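# Four arms build a three-block arch across desks

## Task

Make an arch over the gap separating the two desks using the three blocks. Each of the two identical side blocks must stand upright on one of its ends, resting flat on its own desk (one block per desk), tilted so the two lean inward toward one another. The third block, the keystone, must sit centred between them on their slanted upper faces, touching both with no gap at either joint. All three blocks must lie along one line. Any number of arms may be used.

## Robot and tools

SETUP. Four identical i2rt Big YAM arms, arm1 to arm4, each with six revolute joints, a two-finger gripper and a wrist camera (armN_cam_wrist). Two fixed room cameras: cam_low and cam_low_2. Desk tops under the arms are at z=+0.720. Foot (base_link) poses, scene frame, quaternion w,x,y,z; each foot faces its own +x: arm1 (+0.378, +0.498, +0.793) q(+0.377, +0.002, -0.002, -0.926); arm2 (-0.376, +0.548, +0.723) q(+0.917, -0.001, +0.006, -0.399); arm3 (-0.379, -0.498, +0.790) q(+0.930, 0, 0, +0.368); arm4 (+0.378, -0.498, +0.808) q(+0.368, 0, 0, +0.930). Reach is roughly 1.0 m from the joint1 axis.

FRAMES. One shared scene frame, metres, origin on the floor, +z up. The reported hand is the point between the finger pads, about 1 cm short of the fingertips. The fingers extend along the hand's +z; they open and close along its y. hand_target is where the hand would be at the joint targets currently held; under load the real hand may fall short. Printed hand positions get less accurate far from the base.

JOINTS (absolute radians; sign conventions): joint1_rad -2.879..2.879, turns the arm about its foot, positive = counter-clockwise seen from above, 0 = along the foot's +x. joint2_rad 0..3.141, shoulder; 0 has the upper arm pointing back and near level, increasing lifts it and brings it forward. joint3_rad 0..3.019, elbow; 0 is fully folded, increasing opens it. joint4_rad -1.692..1.57, hand pitch, positive tips the fingers up. joint5_rad -1.57..1.57, sideways hand swing, positive toward the arm's right. joint6_rad -2.094..2.094, hand roll, positive clockwise viewed from behind the hand. gripper_m 0..0.093, fingertip gap in metres, roughly 50-64 N per pad.

TOOL move. Keys arm1, arm2, arm3, arm4 (each optional; an omitted arm gets nothing new but may still push toward old targets) plus cameras. Each arm's object may hold:
- joints: a dict of absolute targets keyed by joint name (units above). Per-arm, not a shared list.
- target: one list of exactly 7 numbers [x, y, z, qw, qx, qy, qz], an absolute hand pose in the scene frame (metres, unit quaternion). The hand travels a straight line from its current hand_target toward it. When target is given, joints may contain only gripper_m.
- speed: peak path speed in m/s, 0.002..0.5, default 0.25; rotation limited to twice that value in rad/s. Only allowed together with target.
All motions in one call start simultaneously; all hand paths finish together, paced by the slowest. Paths last 0.5-10 s and a call at most 15 s. Each control step clamps the commanded pose to within 100 mm and 20 degrees of the measured hand, then solves damped IK, favouring position. Expect centimetre-level misses, overshoot near full stretch, and wide swings on pure joint moves. Paths ignore obstacles and other arms. cameras: list of camera names or "all"; omitted/null = all, [] = none. Unknown keys make the call invalid; out-of-range values get it refused, and then later move/wait/finished_scene calls in the same reply are skipped.

RESULTS. "move:" gives each commanded arm "done" or its worst status. joint_status/hand_status per motion: off_target (stopped short, may still push); time_out (each joint keeps a nearby target and keeps pushing; resend its reported position to relax it); not_followed (a self/inter-arm collision or reachability check withheld it; "joint command not followed" or "pose unreachable"; the arm may keep trying until retargeted). on_its_own lists uncommanded activity; "held at" is a target, not a reading. "as last shown" lists arms not in this action, whose status reads "not commanded". Joint velocities are rad/s (gripper m/s); "within noise" means stationary. Joint torques (N m, arm joints only, positive toward larger angle) include gravity and carry offsets; torques 3 and 4 wrap at ±28. gripper_m while gripping a rigid part reads up to 0.005 below its width (some grippers up to 0.002 above); closed on nothing 0.000-0.003. Command about 0.005 below the touch reading for full force; open well above the reading to release. "pictures" gives image order; images may lag the state slightly. MOTOR HOT appears at 85 °C; at 100 °C the arm drops everything and faults for 30-60 s, keys reading limit_stop_at_motor_heat (resend targets after).

OTHER TOOLS. wait(seconds 0..10, cameras): nothing new commanded, returns state and images. zoom_image(camera, region [x0,y0,x1,y1] pixels, top-left origin, at most 504x504) enlarges part of that camera's latest image; wrist images are 672x504 fisheye, room images 896x504. read_manual(section "licences") returns licence text only. finished_scene(scene: current scene number) ends the scene irreversibly; the arch must then stand unaided.

CAUTIONS. Arms do not stop on contact and keep pressing; sustained pushing, holding loads or stretched poses heat motors. Never let two robots press hard together, including a gripper closing on another arm's fingers; the clearance check may act too late and ignores fingers, gripper housings and wrist cameras. Do not knock or place objects outside the work area. Avoid drops, releasing moving parts, slams and hard impacts. Occasional disturbances may nudge loose blocks. Scene time advances while you write replies, with arms holding their last commands.

Each tool is called after "Emit:" by a JSON object that holds its "api" and its "payload".

## Session

Emit:
{"api": "move", "payload": {}}

Scene clock: 0.00 s.
Joint torques (N m): no reading
Motor temperatures (°C): arm1=[31 26 20 25 23 21 20] | arm2=[31 26 24 23 22 24 22] | arm3=[33 21 21 20 21 20 22] | arm4=[30 23 22 21 21 20 24]
Heat: arm1: hottest joint1_rad 31 °C; arm2: hottest joint1_rad 31 °C; arm3: hottest joint1_rad 33 °C; arm4: hottest joint1_rad 30 °C.
Joint velocities: within noise
arm1.joint_positions: joint1_rad=+0.252 joint2_rad=+0.565 joint3_rad=+1.417 joint4_rad=-1.312 joint5_rad=+0.231 joint6_rad=+0.335 gripper_m=+0.09396
arm1.joint_status: not commanded
arm1.hand: x=+0.2345 y=+0.3433 z=+1.3639 quat_wxyz=(-0.255, -0.816, -0.228, +0.467) (m; scene frame)
arm1.hand_target: x=+0.2364 y=+0.3466 z=+1.3781 quat_wxyz=(-0.264, -0.808, -0.223, +0.477) (m; scene frame)
arm1.hand_status: not commanded
arm2.joint_positions: joint1_rad=-0.344 joint2_rad=+0.538 joint3_rad=+1.349 joint4_rad=-1.179 joint5_rad=-0.039 joint6_rad=-0.043 gripper_m=+0.09396
arm2.joint_status: not commanded
arm2.hand: x=-0.2755 y=+0.3437 z=+1.2933 quat_wxyz=(-0.471, -0.427, -0.707, +0.309) (m; scene frame)
arm2.hand_target: x=-0.2769 y=+0.3471 z=+1.3042 quat_wxyz=(-0.479, -0.423, -0.701, +0.315) (m; scene frame)
arm2.hand_status: not commanded
arm3.joint_positions: joint1_rad=-0.129 joint2_rad=+0.637 joint3_rad=+1.421 joint4_rad=-1.483 joint5_rad=+0.288 joint6_rad=+0.023 gripper_m=+0.09396
arm3.joint_status: not commanded
arm3.hand: x=-0.1778 y=-0.4148 z=+1.3166 quat_wxyz=(-0.437, +0.208, -0.875, -0.010) (m; scene frame)
arm3.hand_target: x=-0.1791 y=-0.4158 z=+1.3282 quat_wxyz=(-0.449, +0.204, -0.870, -0.015) (m; scene frame)
arm3.hand_status: not commanded
arm4.joint_positions: joint1_rad=-0.487 joint2_rad=+0.635 joint3_rad=+1.435 joint4_rad=-1.145 joint5_rad=+0.142 joint6_rad=-0.011 gripper_m=+0.09396
arm4.joint_status: not commanded
arm4.hand: x=+0.3183 y=-0.2501 z=+1.4091 quat_wxyz=(-0.383, +0.644, -0.504, -0.431) (m; scene frame)
arm4.hand_target: x=+0.3197 y=-0.2542 z=+1.4229 quat_wxyz=(-0.390, +0.636, -0.499, -0.442) (m; scene frame)
arm4.hand_status: not commanded
pictures: arm1_cam_wrist, arm2_cam_wrist, arm3_cam_wrist, arm4_cam_wrist, cam_low, cam_low_2

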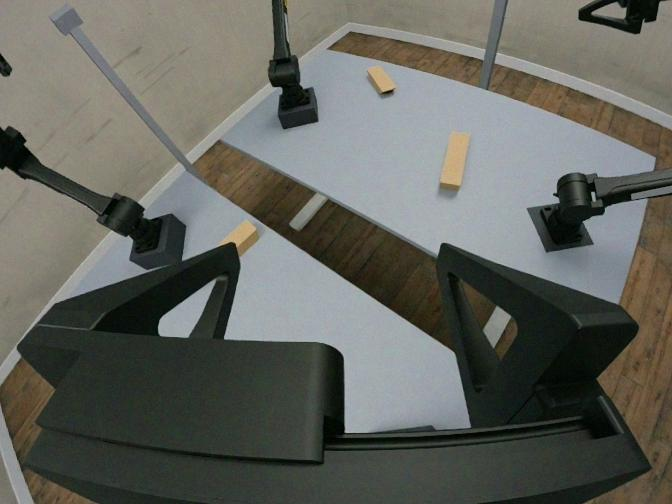

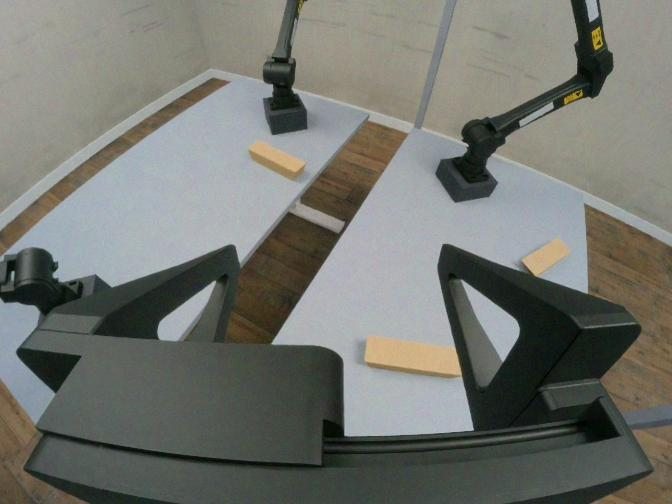

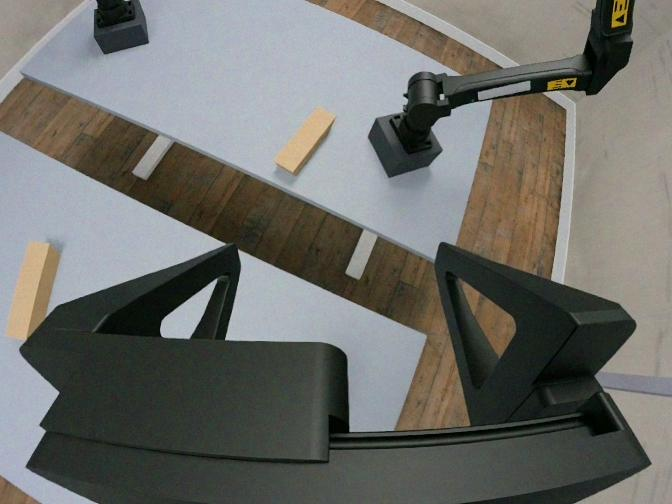

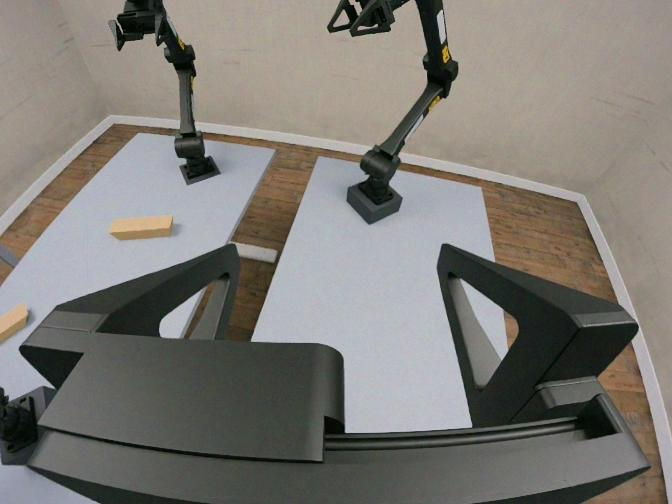

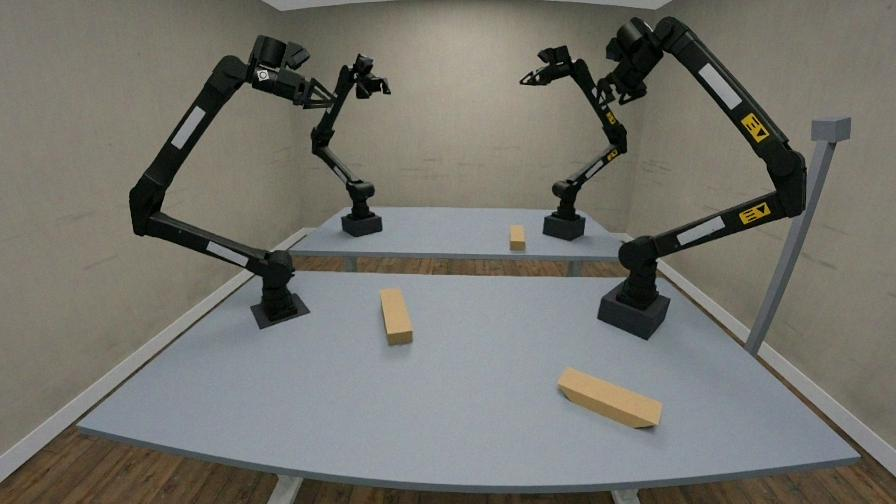

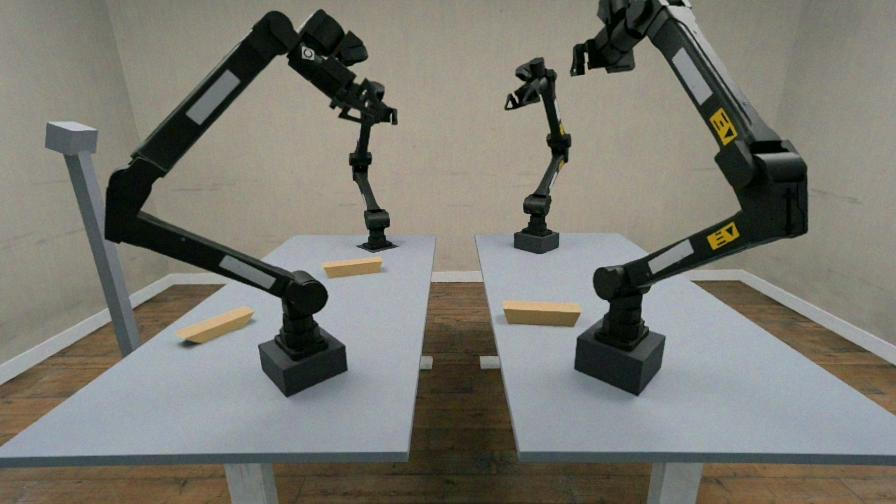

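Emit:
{"api": "zoom_image", "payload": {"camera": "cam_low", "region": [360, 270, 700, 450]}}

Emit:
{"api": "zoom_image", "payload": {"camera": "cam_low_2", "region": [160, 240, 400, 360]}}

Emit:
{"api": "zoom_image", "payload": {"camera": "cam_low_2", "region": [440, 270, 620, 360]}}

Emit:
{"api": "zoom_image", "payload": {"camera": "arm3_cam_wrist", "region": [240, 80, 380, 200]}}

Emit:
{"api": "zoom_image", "payload": {"camera": "arm1_cam_wrist", "region": [340, 40, 500, 220]}}

Emit:
{"api": "zoom_image", "payload": {"camera": "arm2_cam_wrist", "region": [230, 120, 600, 390]}}

Scaled by 1.482 from the camera's 896x504 image, which has a finer 1280x720 frame.

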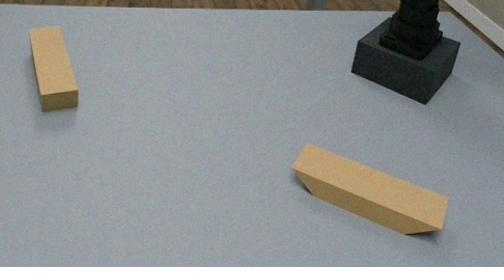

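Scaled by 2.100 from the camera's 896x504 image, which has a finer 1280x720 frame.

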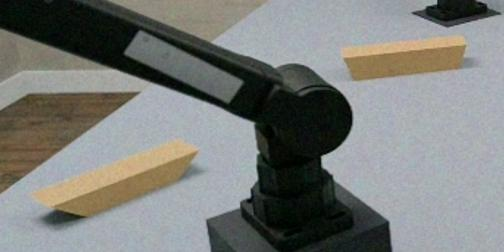

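Scaled by 2.800 from the camera's 896x504 image, which has a finer 1280x720 frame.

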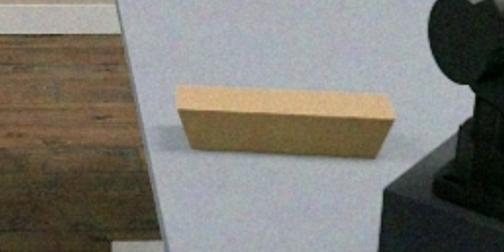

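Scaled by 3.600 from the camera's 672x504 image, which has a finer 960x720 frame.

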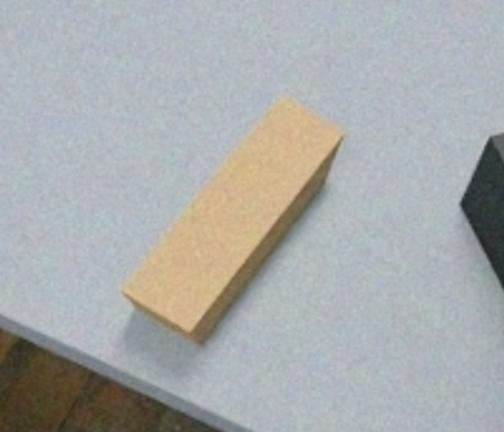

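Scaled by 2.800 from the camera's 672x504 image, which has a finer 960x720 frame.

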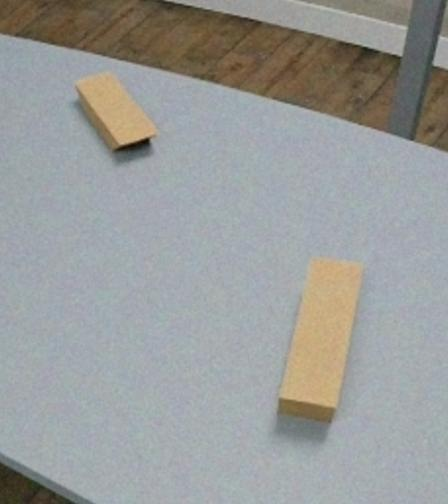

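Scaled by 1.362 from the camera's 672x504 image, which has a finer 960x720 frame.

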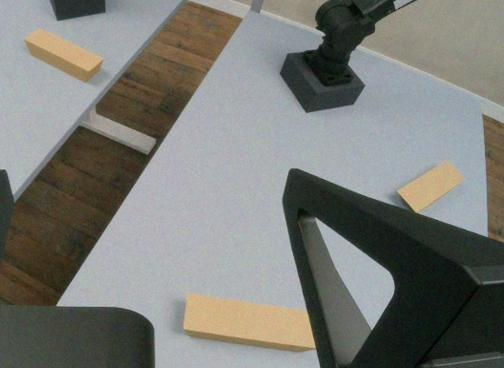

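Emit:
{"api": "move", "payload": {"arm4": {"target":[0.255,-0.29,1.0,0,0.9969,-0.0785,0]}, "arm2": {"target":[-0.372,0.145,1.0,0,0.0785,-0.9969,0]}, "arm3": {"target":[-0.64,-0.31,1.0,0,0.3665,-0.9304,0]}}}

Scene clock: 35.80 s.
Joint torques (N m): arm1=[0.03 2.14 11.95 1.51 0.05 -0.07] | arm2=[-0.26 -9.29 14.09 0.2 -0.02 -0.15] | arm3=[2.08 -5.66 10.04 -0.09 -0.06 0.28] | arm4=[2.67 -5.13 9.47 0.99 0.02 -0.16]
Motor temperatures (°C): arm1=[31 25 23 25 23 21 20] | arm2=[30 26 30 23 22 24 22] | arm3=[33 21 26 20 21 20 22] | arm4=[30 23 28 21 21 20 24]
Heat: arm1: hottest joint1_rad 31 °C; arm2: hottest joint1_rad 30 °C; arm3: hottest joint1_rad 33 °C; arm4: hottest joint1_rad 30 °C.
move: arm2 off_target; arm3 off_target; arm4 off_target
Joint velocities: within noise
arm1: as last shown
arm2.joint_positions: joint1_rad=-0.764 joint2_rad=+1.379 joint3_rad=+1.352 joint4_rad=-1.602 joint5_rad=-0.016 joint6_rad=-1.714 gripper_m=+0.09397
arm2.joint_status: not commanded
arm2.hand: x=-0.3760 y=+0.1636 z=+0.9818 quat_wxyz=(-0.005, +0.065, -0.997, -0.030) (m; scene frame)
arm2.hand_target: x=-0.3719 y=+0.1471 z=+1.0013 quat_wxyz=(-0.001, +0.078, -0.997, +0.000) (m; scene frame)
arm2.hand_status: off_target (0.026 m and 3.9 deg from the pose sent, 0.367 m and 95.6 deg at the start)
arm3.joint_positions: joint1_rad=+1.755 joint2_rad=+1.185 joint3_rad=+1.031 joint4_rad=-1.454 joint5_rad=+0.006 joint6_rad=+1.762 gripper_m=+0.09397
arm3.joint_status: not commanded
arm3.hand: x=-0.6280 y=-0.3132 z=+0.9934 quat_wxyz=(-0.012, +0.364, -0.931, +0.014) (m; scene frame)
arm3.hand_target: x=-0.6386 y=-0.3114 z=+1.0012 quat_wxyz=(-0.002, +0.365, -0.931, +0.002) (m; scene frame)
arm3.hand_status: off_target (0.014 m and 2.1 deg from the pose sent, 0.570 m and 54.2 deg at the start; pose on its path clipped on 47 of 128 steps; a joint's target at an end of its range on 73 of 128 steps)
arm4.joint_positions: joint1_rad=-0.297 joint2_rad=+0.954 joint3_rad=+0.846 joint4_rad=-1.478 joint5_rad=+0.000 joint6_rad=-0.860 gripper_m=+0.09397
arm4.joint_status: not commanded
arm4.hand: x=+0.2614 y=-0.2944 z=+0.9999 quat_wxyz=(+0.006, +0.995, -0.095, +0.005) (m; scene frame)
arm4.hand_target: x=+0.2566 y=-0.2903 z=+1.0012 quat_wxyz=(-0.001, +0.997, -0.082, +0.001) (m; scene frame)
arm4.hand_status: off_target (0.008 m and 2.1 deg from the pose sent, 0.416 m and 94.1 deg at the start)
pictures: arm1_cam_wrist, arm2_cam_wrist, arm3_cam_wrist, arm4_cam_wrist, cam_low, cam_low_2
camera_calibration:
arm2_cam_wrist: T_world_to_cam=[[0.104406, -0.994197, -0.0259311, 0.224916], [-0.844894, -0.102421, 0.525037, -0.805308], [-0.524646, -0.0329078, -0.850684, 0.761644], [0, 0, 0, 1]] pos_world=[-0.304289, 0.166195, 1.07657]
arm3_cam_wrist: T_world_to_cam=[[0.673243, -0.738141, 0.0435019, 0.148125], [-0.619447, -0.530903, 0.578298, -1.12655], [-0.40377, -0.416282, -0.814665, 0.54859], [0, 0, 0, 1]] pos_world=[-0.57606, -0.260385, 1.09196]
arm4_cam_wrist: T_world_to_cam=[[0.183343, 0.983045, -0.00280098, 0.243935], [0.786871, -0.145046, 0.599829, -0.844294], [0.589253, -0.112179, -0.800123, 0.738305], [0, 0, 0, 1]] pos_world=[0.184578, -0.279439, 1.09785]

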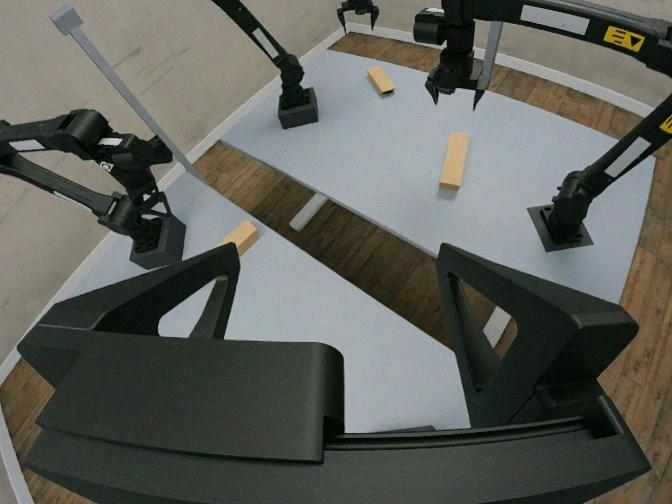

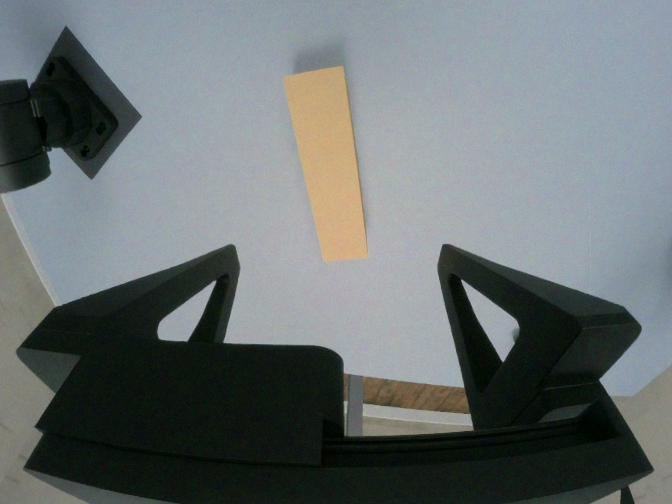

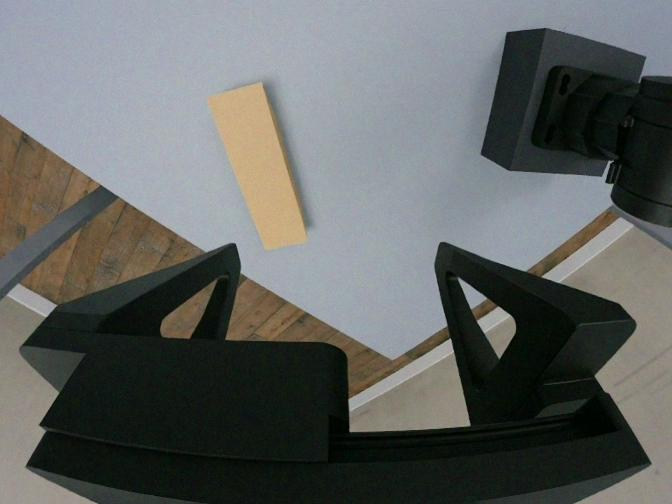

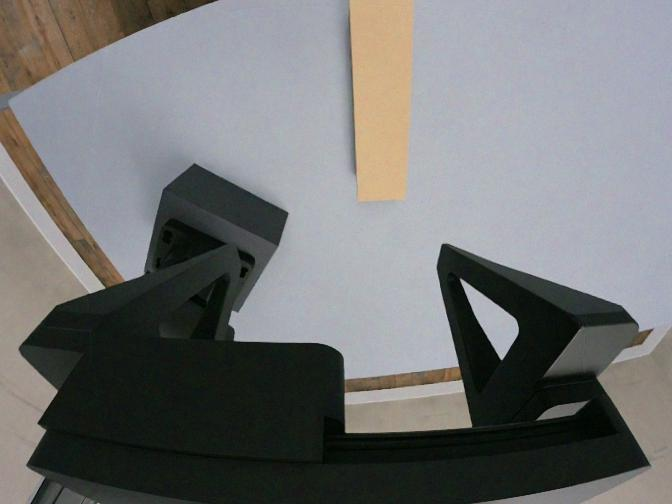

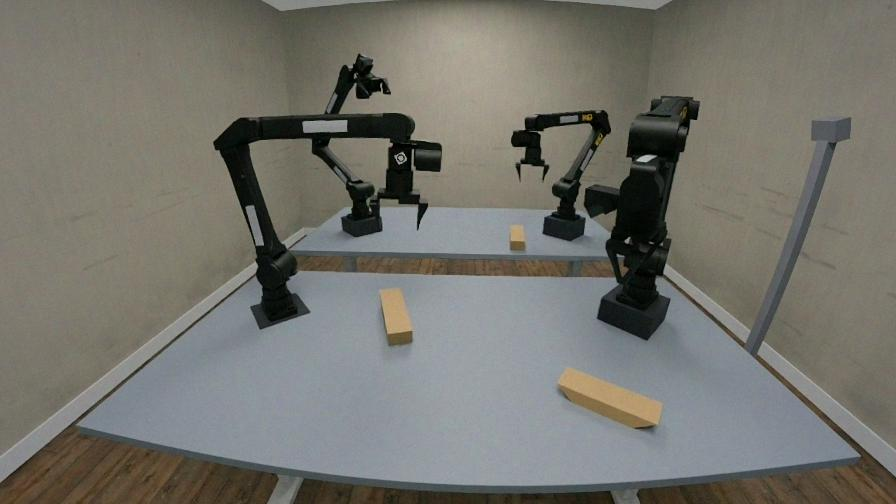

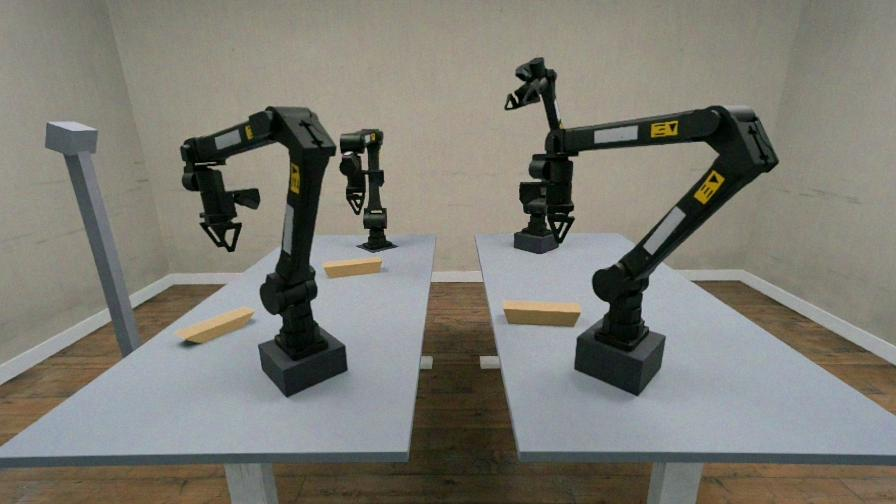

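Emit:
{"api": "zoom_image", "payload": {"camera": "arm2_cam_wrist", "region": [260, 50, 400, 280]}}

Emit:
{"api": "zoom_image", "payload": {"camera": "arm3_cam_wrist", "region": [190, 70, 330, 260]}}

Emit:
{"api": "zoom_image", "payload": {"camera": "arm4_cam_wrist", "region": [330, 0, 430, 210]}}

Emit:
{"api": "zoom_image", "payload": {"camera": "cam_low_2", "region": [160, 280, 280, 360]}}

Emit:
{"api": "zoom_image", "payload": {"camera": "cam_low_2", "region": [490, 285, 600, 340]}}

Emit:
{"api": "zoom_image", "payload": {"camera": "cam_low_2", "region": [310, 245, 400, 290]}}

Emit:
{"api": "zoom_image", "payload": {"camera": "cam_low", "region": [540, 350, 680, 440]}}

Scaled by 2.191 from the camera's 672x504 image, which has a finer 960x720 frame.

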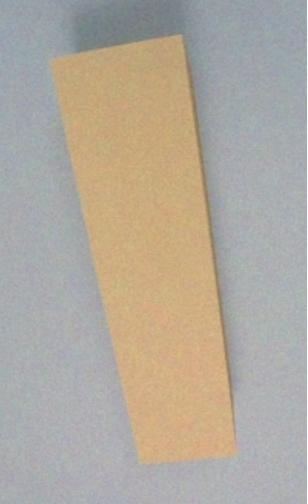

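Scaled by 2.653 from the camera's 672x504 image, which has a finer 960x720 frame.

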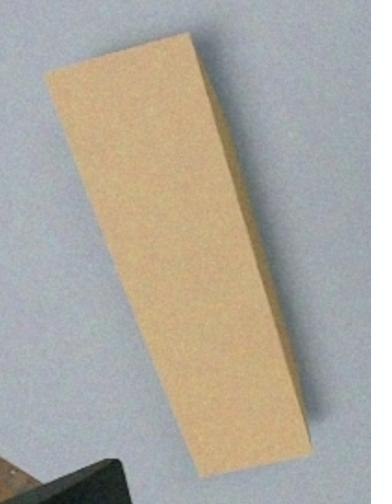

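Scaled by 2.400 from the camera's 672x504 image, which has a finer 960x720 frame.

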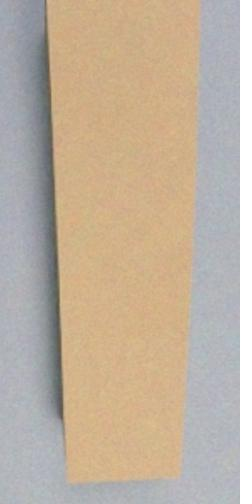

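Scaled by 4.200 from the camera's 896x504 image, which has a finer 1280x720 frame.

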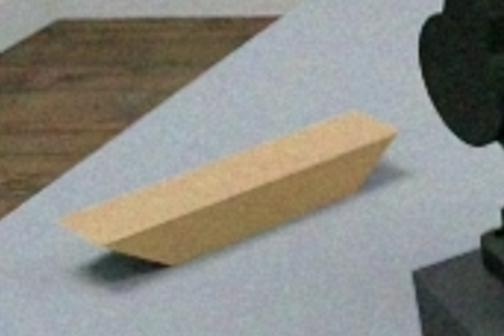

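Scaled by 4.582 from the camera's 896x504 image, which has a finer 1280x720 frame.

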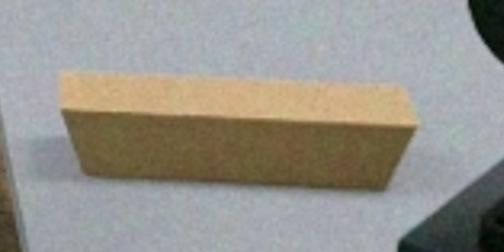

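Scaled by 5.600 from the camera's 896x504 image, which has a finer 1280x720 frame.

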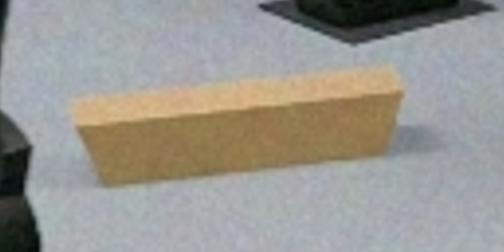

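Scaled by 3.600 from the camera's 896x504 image, which has a finer 1280x720 frame.

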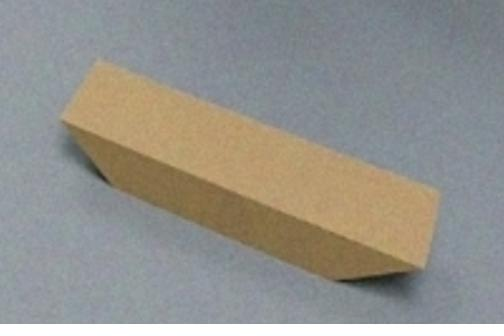

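Emit:
{"api": "move", "payload": {"arm4": {"target":[0.233,-0.241,0.85,0.0053,0.9943,-0.0608,0.0870]}, "arm2": {"target":[-0.384,0.172,0.865,0.0864,0.1300,-0.9876,0.0114]}, "arm3": {"target":[-0.725,-0.284,0.85,0,0.4446,-0.8957,0]}, "cameras": ["arm2_cam_wrist","arm3_cam_wrist","arm4_cam_wrist"]}}

Scene clock: 54.27 s.
Joint torques (N m): arm1=[0.09 2.26 11.97 1.52 0.05 -0.08] | arm2=[-0.03 -9.17 8.16 0.36 0.11 -0.13] | arm3=[1.67 -10.29 7.71 0.01 -0.05 0.02] | arm4=[2.55 -8.88 7.79 0.73 0.12 0.09]
Motor temperatures (°C): arm1=[30 25 24 25 23 21 20] | arm2=[30 26 33 23 22 24 22] | arm3=[33 21 26 20 21 20 22] | arm4=[30 23 29 20 21 20 24]
Heat: arm1: hottest joint1_rad 30 °C; arm2: hottest joint3_rad 33 °C; arm3: hottest joint1_rad 33 °C; arm4: hottest joint1_rad 30 °C.
move: arm2 done; arm3 done; arm4 done
Joint velocities: within noise
arm1: as last shown
arm2.joint_positions: joint1_rad=-0.714 joint2_rad=+1.358 joint3_rad=+1.017 joint4_rad=-1.196 joint5_rad=+0.149 joint6_rad=-1.772 gripper_m=+0.09397
arm2.joint_status: not commanded
arm2.hand: x=-0.3869 y=+0.1706 z=+0.8658 quat_wxyz=(+0.081, +0.117, -0.990, +0.009) (m; scene frame)
arm2.hand_target: x=-0.3828 y=+0.1719 z=+0.8648 quat_wxyz=(+0.083, +0.130, -0.988, +0.012) (m; scene frame)
arm2.hand_status: done (0.003 m and 1.6 deg from the pose sent, 0.117 m and 13.8 deg at the start)
arm3.joint_positions: joint1_rad=+1.824 joint2_rad=+1.558 joint3_rad=+0.983 joint4_rad=-1.018 joint5_rad=+0.004 joint6_rad=+1.683 gripper_m=+0.09397
arm3.joint_status: not commanded
arm3.hand: x=-0.7160 y=-0.2832 z=+0.8473 quat_wxyz=(-0.007, +0.433, -0.902, +0.008) (m; scene frame)
arm3.hand_target: x=-0.7245 y=-0.2842 z=+0.8499 quat_wxyz=(-0.001, +0.445, -0.896, +0.001) (m; scene frame)
arm3.hand_status: done (0.009 m and 1.9 deg from the pose sent, 0.176 m and 10.3 deg at the start)
arm4.joint_positions: joint1_rad=-0.237 joint2_rad=+1.371 joint3_rad=+0.724 joint4_rad=-1.051 joint5_rad=+0.122 joint6_rad=-0.860 gripper_m=+0.09397
arm4.joint_status: not commanded
arm4.hand: x=+0.2380 y=-0.2464 z=+0.8502 quat_wxyz=(+0.015, +0.994, -0.061, +0.087) (m; scene frame)
arm4.hand_target: x=+0.2319 y=-0.2418 z=+0.8501 quat_wxyz=(+0.007, +0.995, -0.061, +0.084) (m; scene frame)
arm4.hand_status: done (0.007 m and 1.1 deg from the pose sent, 0.162 m and 10.2 deg at the start)
pictures: arm2_cam_wrist, arm3_cam_wrist, arm4_cam_wrist
camera_calibration:
arm2_cam_wrist: T_world_to_cam=[[0.215136, -0.975931, 0.0357035, 0.216369], [-0.733793, -0.137418, 0.66533, -0.825395], [-0.64441, -0.169336, -0.745695, 0.543497], [0, 0, 0, 1]] pos_world=[-0.301982, 0.18977, 0.946718]
arm3_cam_wrist: T_world_to_cam=[[0.775718, -0.63036, 0.0301508, 0.35104], [-0.525766, -0.619103, 0.583336, -1.04281], [-0.349045, -0.468356, -0.811671, 0.428418], [0, 0, 0, 1]] pos_world=[-0.671047, -0.223676, 0.945461]
arm4_cam_wrist: T_world_to_cam=[[0.116727, 0.9931, -0.0113141, 0.226249], [0.686699, -0.0724724, 0.72332, -0.792383], [0.717509, -0.0922001, -0.69042, 0.518805], [0, 0, 0, 1]] pos_world=[0.145472, -0.23428, 0.9339]

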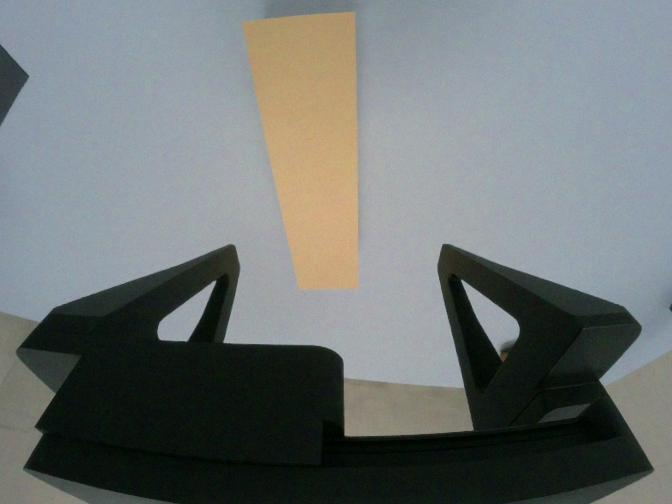

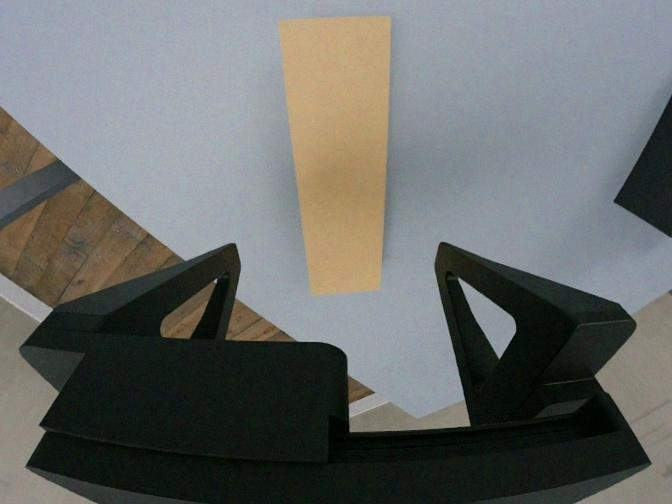

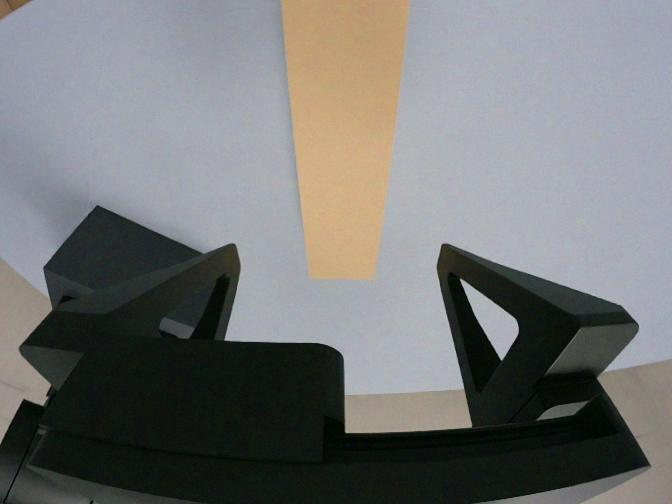

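Emit:
{"api": "move", "payload": {"arm4": {"target":[0.229,-0.2385,0.745,0.0053,0.9943,-0.0608,0.0870],"speed":0.12}, "arm2": {"target":[-0.3855,0.1815,0.745,0.0862,0.1455,-0.9855,0.0127],"speed":0.12}, "arm3": {"target":[-0.7235,-0.292,0.738,0,0.4602,-0.8878,0],"speed":0.12}, "cameras": ["arm2_cam_wrist","arm3_cam_wrist","arm4_cam_wrist"]}}

Scene clock: 62.53 s.
Joint torques (N m): arm1=[-0.03 2.32 12.01 1.52 0.04 -0.08] | arm2=[0.15 -7.71 6.91 0.5 0.1 -0.2] | arm3=[1.9 -10.64 4.9 0.02 -0.04 0.04] | arm4=[2.78 -10.29 5.08 0.72 0.11 0.15]
Motor temperatures (°C): arm1=[30 25 25 25 23 21 20] | arm2=[30 26 33 23 22 24 22] | arm3=[33 22 27 20 21 20 22] | arm4=[30 23 29 20 21 20 24]
Heat: arm1: hottest joint1_rad 30 °C; arm2: hottest joint3_rad 33 °C; arm3: hottest joint1_rad 33 °C; arm4: hottest joint1_rad 30 °C.
move: arm2 done; arm3 done; arm4 done
Joint velocities: within noise
arm1: as last shown
arm2.joint_positions: joint1_rad=-0.714 joint2_rad=+1.492 joint3_rad=+0.805 joint4_rad=-0.834 joint5_rad=+0.154 joint6_rad=-1.804 gripper_m=+0.09397
arm2.joint_status: not commanded
arm2.hand: x=-0.3894 y=+0.1802 z=+0.7502 quat_wxyz=(+0.084, +0.133, -0.987, +0.015) (m; scene frame)
arm2.hand_target: x=-0.3854 y=+0.1819 z=+0.7449 quat_wxyz=(+0.085, +0.146, -0.986, +0.012) (m; scene frame)
arm2.hand_status: done (0.007 m and 1.5 deg from the pose sent, 0.121 m and 3.4 deg at the start)
arm3.joint_positions: joint1_rad=+1.838 joint2_rad=+1.757 joint3_rad=+0.880 joint4_rad=-0.694 joint5_rad=+0.004 joint6_rad=+1.661 gripper_m=+0.09397
arm3.joint_status: not commanded
arm3.hand: x=-0.7213 y=-0.2863 z=+0.7411 quat_wxyz=(-0.001, +0.448, -0.894, -0.001) (m; scene frame)
arm3.hand_target: x=-0.7236 y=-0.2918 z=+0.7380 quat_wxyz=(+0.000, +0.461, -0.888, +0.000) (m; scene frame)
arm3.hand_status: done (0.007 m and 1.6 deg from the pose sent, 0.110 m and 3.7 deg at the start)
arm4.joint_positions: joint1_rad=-0.233 joint2_rad=+1.643 joint3_rad=+0.648 joint4_rad=-0.696 joint5_rad=+0.129 joint6_rad=-0.860 gripper_m=+0.09397
arm4.joint_status: not commanded
arm4.hand: x=+0.2332 y=-0.2389 z=+0.7483 quat_wxyz=(+0.009, +0.994, -0.059, +0.088) (m; scene frame)
arm4.hand_target: x=+0.2293 y=-0.2385 z=+0.7451 quat_wxyz=(+0.005, +0.994, -0.061, +0.087) (m; scene frame)
arm4.hand_status: done (0.005 m and 0.4 deg from the pose sent, 0.106 m and 1.1 deg at the start)
pictures: arm2_cam_wrist, arm3_cam_wrist, arm4_cam_wrist
camera_calibration:
arm2_cam_wrist: T_world_to_cam=[[0.246304, -0.968105, 0.0458983, 0.233451], [-0.72553, -0.152775, 0.671018, -0.747268], [-0.642604, -0.198575, -0.740019, 0.459104], [0, 0, 0, 1]] pos_world=[-0.304643, 0.203007, 0.830461]
arm3_cam_wrist: T_world_to_cam=[[0.797532, -0.603206, 0.00921248, 0.395447], [-0.493296, -0.643271, 0.585544, -0.970644], [-0.347278, -0.471534, -0.810588, 0.338582], [0, 0, 0, 1]] pos_world=[-0.676615, -0.226198, 0.839162]
arm4_cam_wrist: T_world_to_cam=[[0.111561, 0.993758, -0.000010004, 0.211108], [0.685811, -0.0769828, 0.723696, -0.715942], [0.719178, -0.0807429, -0.690118, 0.454651], [0, 0, 0, 1]] pos_world=[0.140474, -0.228196, 0.83189]

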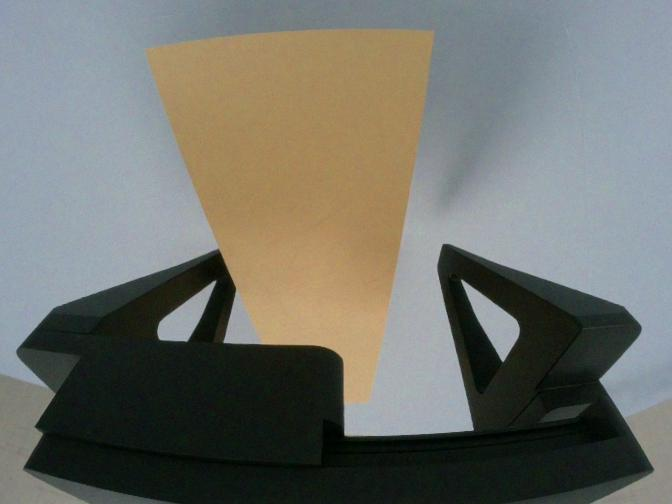

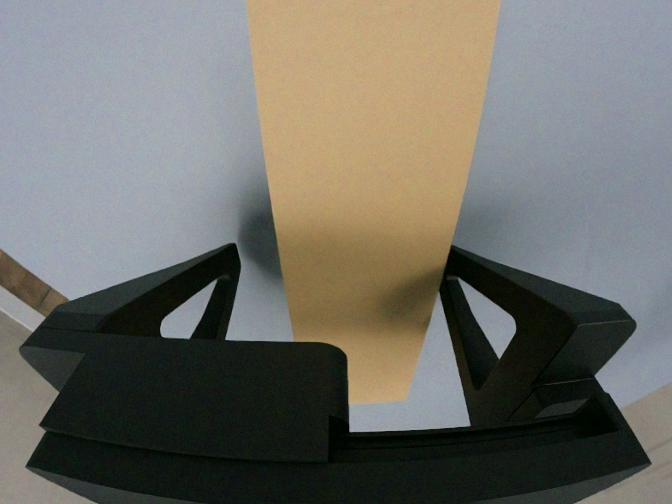

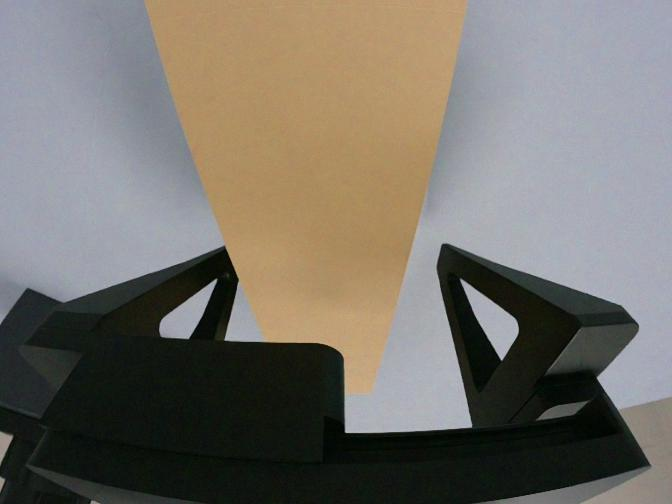

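Emit:
{"api": "move", "payload": {"arm4": {"joints":{"gripper_m":0.05}}, "arm2": {"joints":{"gripper_m":0.05}}, "arm3": {"joints":{"gripper_m":0.05}}, "cameras": ["arm2_cam_wrist","arm3_cam_wrist","arm4_cam_wrist"]}}

Scene clock: 64.40 s.
Joint torques (N m): arm1=[0.09 2.2 11.96 1.54 0.05 -0.07] | arm2=[-0.26 -8.12 7.2 0.44 0.08 -0.18] | arm3=[1.9 -10.75 5.08 0.05 -0.04 0.04] | arm4=[2.49 -10.23 5.27 0.66 0.13 0.13]
Motor temperatures (°C): arm1=[30 25 25 25 23 21 20] | arm2=[30 26 33 23 22 24 22] | arm3=[33 22 27 20 21 20 22] | arm4=[30 23 29 20 21 20 24]
Heat: arm1: hottest joint1_rad 30 °C; arm2: hottest joint3_rad 33 °C; arm3: hottest joint1_rad 33 °C; arm4: hottest joint1_rad 30 °C.
move: arm2 off_target; arm3 off_target; arm4 off_target
Joint velocities: within noise
arm1: as last shown
arm2.joint_positions: joint1_rad=-0.714 joint2_rad=+1.492 joint3_rad=+0.801 joint4_rad=-0.832 joint5_rad=+0.163 joint6_rad=-1.804 gripper_m=+0.05939
arm2.joint_status: gripper_m off_target (ended at +0.05942, target +0.05000)
arm2.hand: x=-0.3910 y=+0.1816 z=+0.7494 quat_wxyz=(+0.089, +0.132, -0.987, +0.014) (m; scene frame)
arm2.hand_target: x=-0.3868 y=+0.1815 z=+0.7452 quat_wxyz=(+0.090, +0.145, -0.985, +0.012) (m; scene frame)
arm2.hand_status: not commanded
arm3.joint_positions: joint1_rad=+1.838 joint2_rad=+1.757 joint3_rad=+0.878 joint4_rad=-0.694 joint5_rad=+0.004 joint6_rad=+1.664 gripper_m=+0.06130
arm3.joint_status: gripper_m off_target (ended at +0.06132, target +0.05000)
arm3.hand: x=-0.7203 y=-0.2871 z=+0.7405 quat_wxyz=(-0.002, +0.447, -0.895, +0.000) (m; scene frame)
arm3.hand_target: x=-0.7234 y=-0.2919 z=+0.7381 quat_wxyz=(+0.000, +0.459, -0.888, +0.000) (m; scene frame)
arm3.hand_status: not commanded
arm4.joint_positions: joint1_rad=-0.230 joint2_rad=+1.643 joint3_rad=+0.645 joint4_rad=-0.694 joint5_rad=+0.128 joint6_rad=-0.858 gripper_m=+0.05832
arm4.joint_status: gripper_m off_target (ended at +0.05835, target +0.05000)
arm4.hand: x=+0.2329 y=-0.2406 z=+0.7476 quat_wxyz=(+0.010, +0.994, -0.058, +0.087) (m; scene frame)
arm4.hand_target: x=+0.2288 y=-0.2383 z=+0.7451 quat_wxyz=(+0.005, +0.994, -0.061, +0.086) (m; scene frame)
arm4.hand_status: not commanded
pictures: arm2_cam_wrist, arm3_cam_wrist, arm4_cam_wrist
camera_calibration:
arm2_cam_wrist: T_world_to_cam=[[0.246279, -0.968301, 0.0417039, 0.238433], [-0.719389, -0.153797, 0.677367, -0.749814], [-0.649482, -0.196823, -0.734462, 0.45045], [0, 0, 0, 1]] pos_world=[-0.30557, 0.204215, 0.828794]
arm3_cam_wrist: T_world_to_cam=[[0.795888, -0.605335, 0.0115038, 0.390739], [-0.49615, -0.641208, 0.585395, -0.971758], [-0.346984, -0.471616, -0.810667, 0.338357], [0, 0, 0, 1]] pos_world=[-0.675718, -0.226996, 0.838662]
arm4_cam_wrist: T_world_to_cam=[[0.110312, 0.993895, -0.0018849, 0.214596], [0.686157, -0.0747841, 0.7236, -0.714897], [0.719041, -0.0811152, -0.690217, 0.454332], [0, 0, 0, 1]] pos_world=[0.140176, -0.229895, 0.831291]

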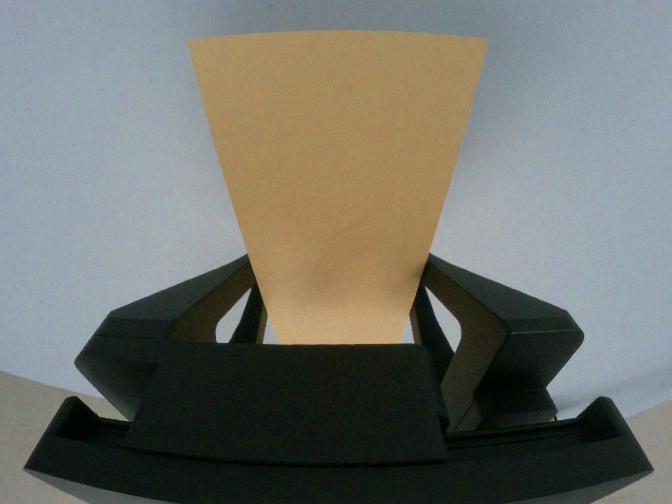

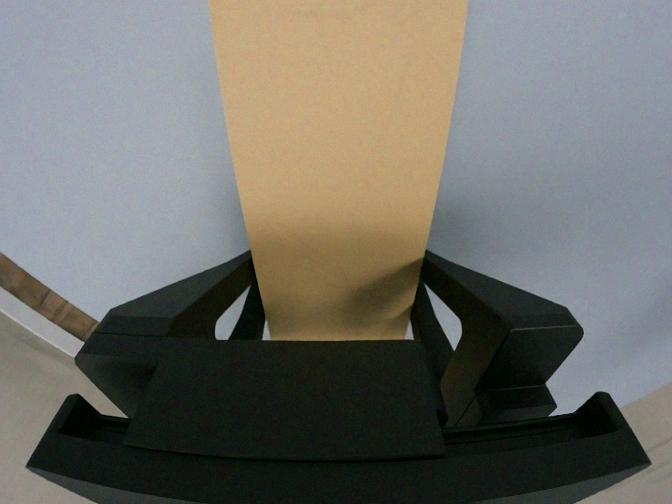

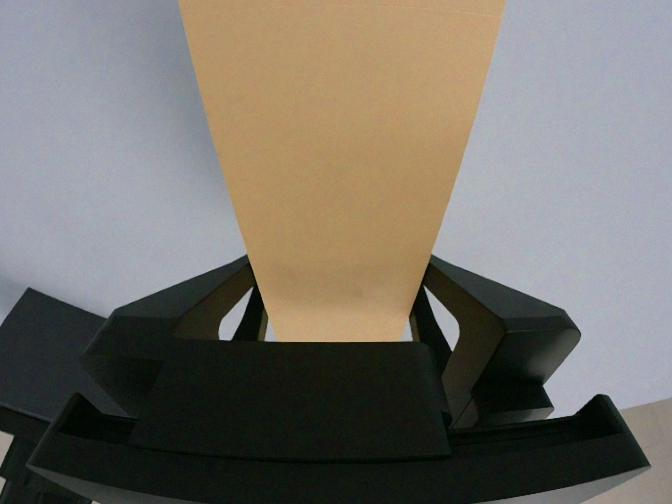

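Emit:
{"api": "move", "payload": {"arm4": {"target":[0.233,-0.2385,0.88,0.0053,0.9943,-0.0608,0.0870]}, "arm2": {"target":[-0.387,0.1815,0.88,0.0862,0.1455,-0.9855,0.0127]}, "arm3": {"target":[-0.70,-0.292,0.95,0,0.4602,-0.8878,0]}, "cameras": ["cam_low_2"]}}

Scene clock: 68.73 s.
Joint torques (N m): arm1=[0.03 2.26 11.97 1.52 0.05 -0.08] | arm2=[-0.73 -8.76 14.68 -0.44 0.05 -0.18] | arm3=[-0.21 -9.35 12.98 -0.81 -0.03 0.07] | arm4=[1.79 -10.81 11.38 -0.87 0.2 0.03]
Motor temperatures (°C): arm1=[30 25 25 25 23 21 20] | arm2=[30 26 33 23 22 24 22] | arm3=[33 22 27 20 21 20 23] | arm4=[30 23 29 20 21 20 24]
Heat: arm1: hottest joint1_rad 30 °C; arm2: hottest joint3_rad 33 °C; arm3: hottest joint1_rad 33 °C; arm4: hottest joint1_rad 30 °C.
move: arm2 off_target; arm3 off_target; arm4 off_target
Joint velocities: within noise
arm1: as last shown
arm2.joint_positions: joint1_rad=-0.714 joint2_rad=+1.320 joint3_rad=+0.931 joint4_rad=-1.216 joint5_rad=+0.149 joint6_rad=-1.813 gripper_m=+0.05939
arm2.joint_status: not commanded
arm2.hand: x=-0.3885 y=+0.2083 z=+0.8484 quat_wxyz=(+0.078, +0.140, -0.987, -0.026) (m; scene frame)
arm2.hand_target: x=-0.3859 y=+0.1839 z=+0.8799 quat_wxyz=(+0.083, +0.146, -0.986, +0.013) (m; scene frame)
arm2.hand_status: off_target (0.041 m and 4.6 deg from the pose sent, 0.131 m and 1.5 deg at the start)
arm3.joint_positions: joint1_rad=+1.834 joint2_rad=+1.385 joint3_rad=+1.016 joint4_rad=-1.268 joint5_rad=+0.004 joint6_rad=+1.627 gripper_m=+0.06130
arm3.joint_status: not commanded
arm3.hand: x=-0.6828 y=-0.3083 z=+0.9230 quat_wxyz=(-0.018, +0.461, -0.887, +0.027) (m; scene frame)
arm3.hand_target: x=-0.6989 y=-0.2926 z=+0.9501 quat_wxyz=(+0.000, +0.462, -0.887, -0.001) (m; scene frame)
arm3.hand_status: off_target (0.036 m and 3.7 deg from the pose sent, 0.211 m and 1.7 deg at the start)
arm4.joint_positions: joint1_rad=-0.230 joint2_rad=+1.353 joint3_rad=+0.720 joint4_rad=-1.107 joint5_rad=+0.128 joint6_rad=-0.858 gripper_m=+0.05832
arm4.joint_status: not commanded
arm4.hand: x=+0.2446 y=-0.2581 z=+0.8560 quat_wxyz=(+0.028, +0.993, -0.057, +0.102) (m; scene frame)
arm4.hand_target: x=+0.2326 y=-0.2380 z=+0.8796 quat_wxyz=(+0.002, +0.995, -0.061, +0.085) (m; scene frame)
arm4.hand_status: off_target (0.033 m and 3.2 deg from the pose sent, 0.132 m and 0.6 deg at the start)
pictures: cam_low_2

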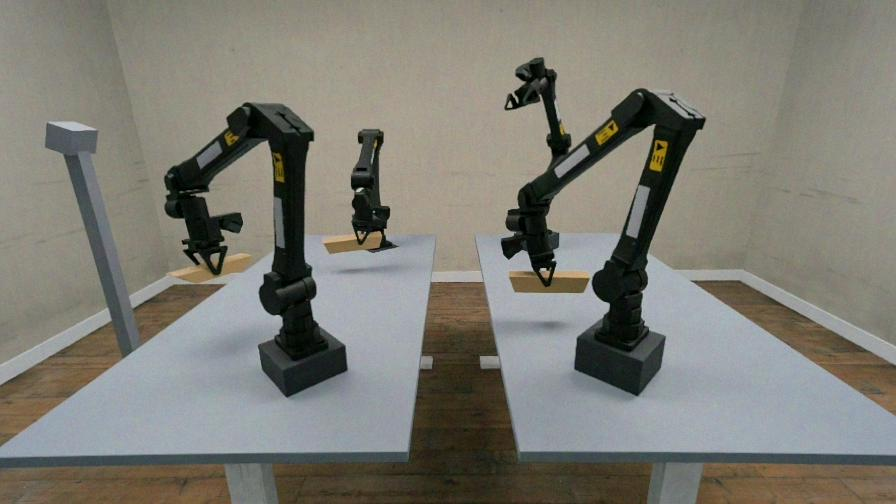

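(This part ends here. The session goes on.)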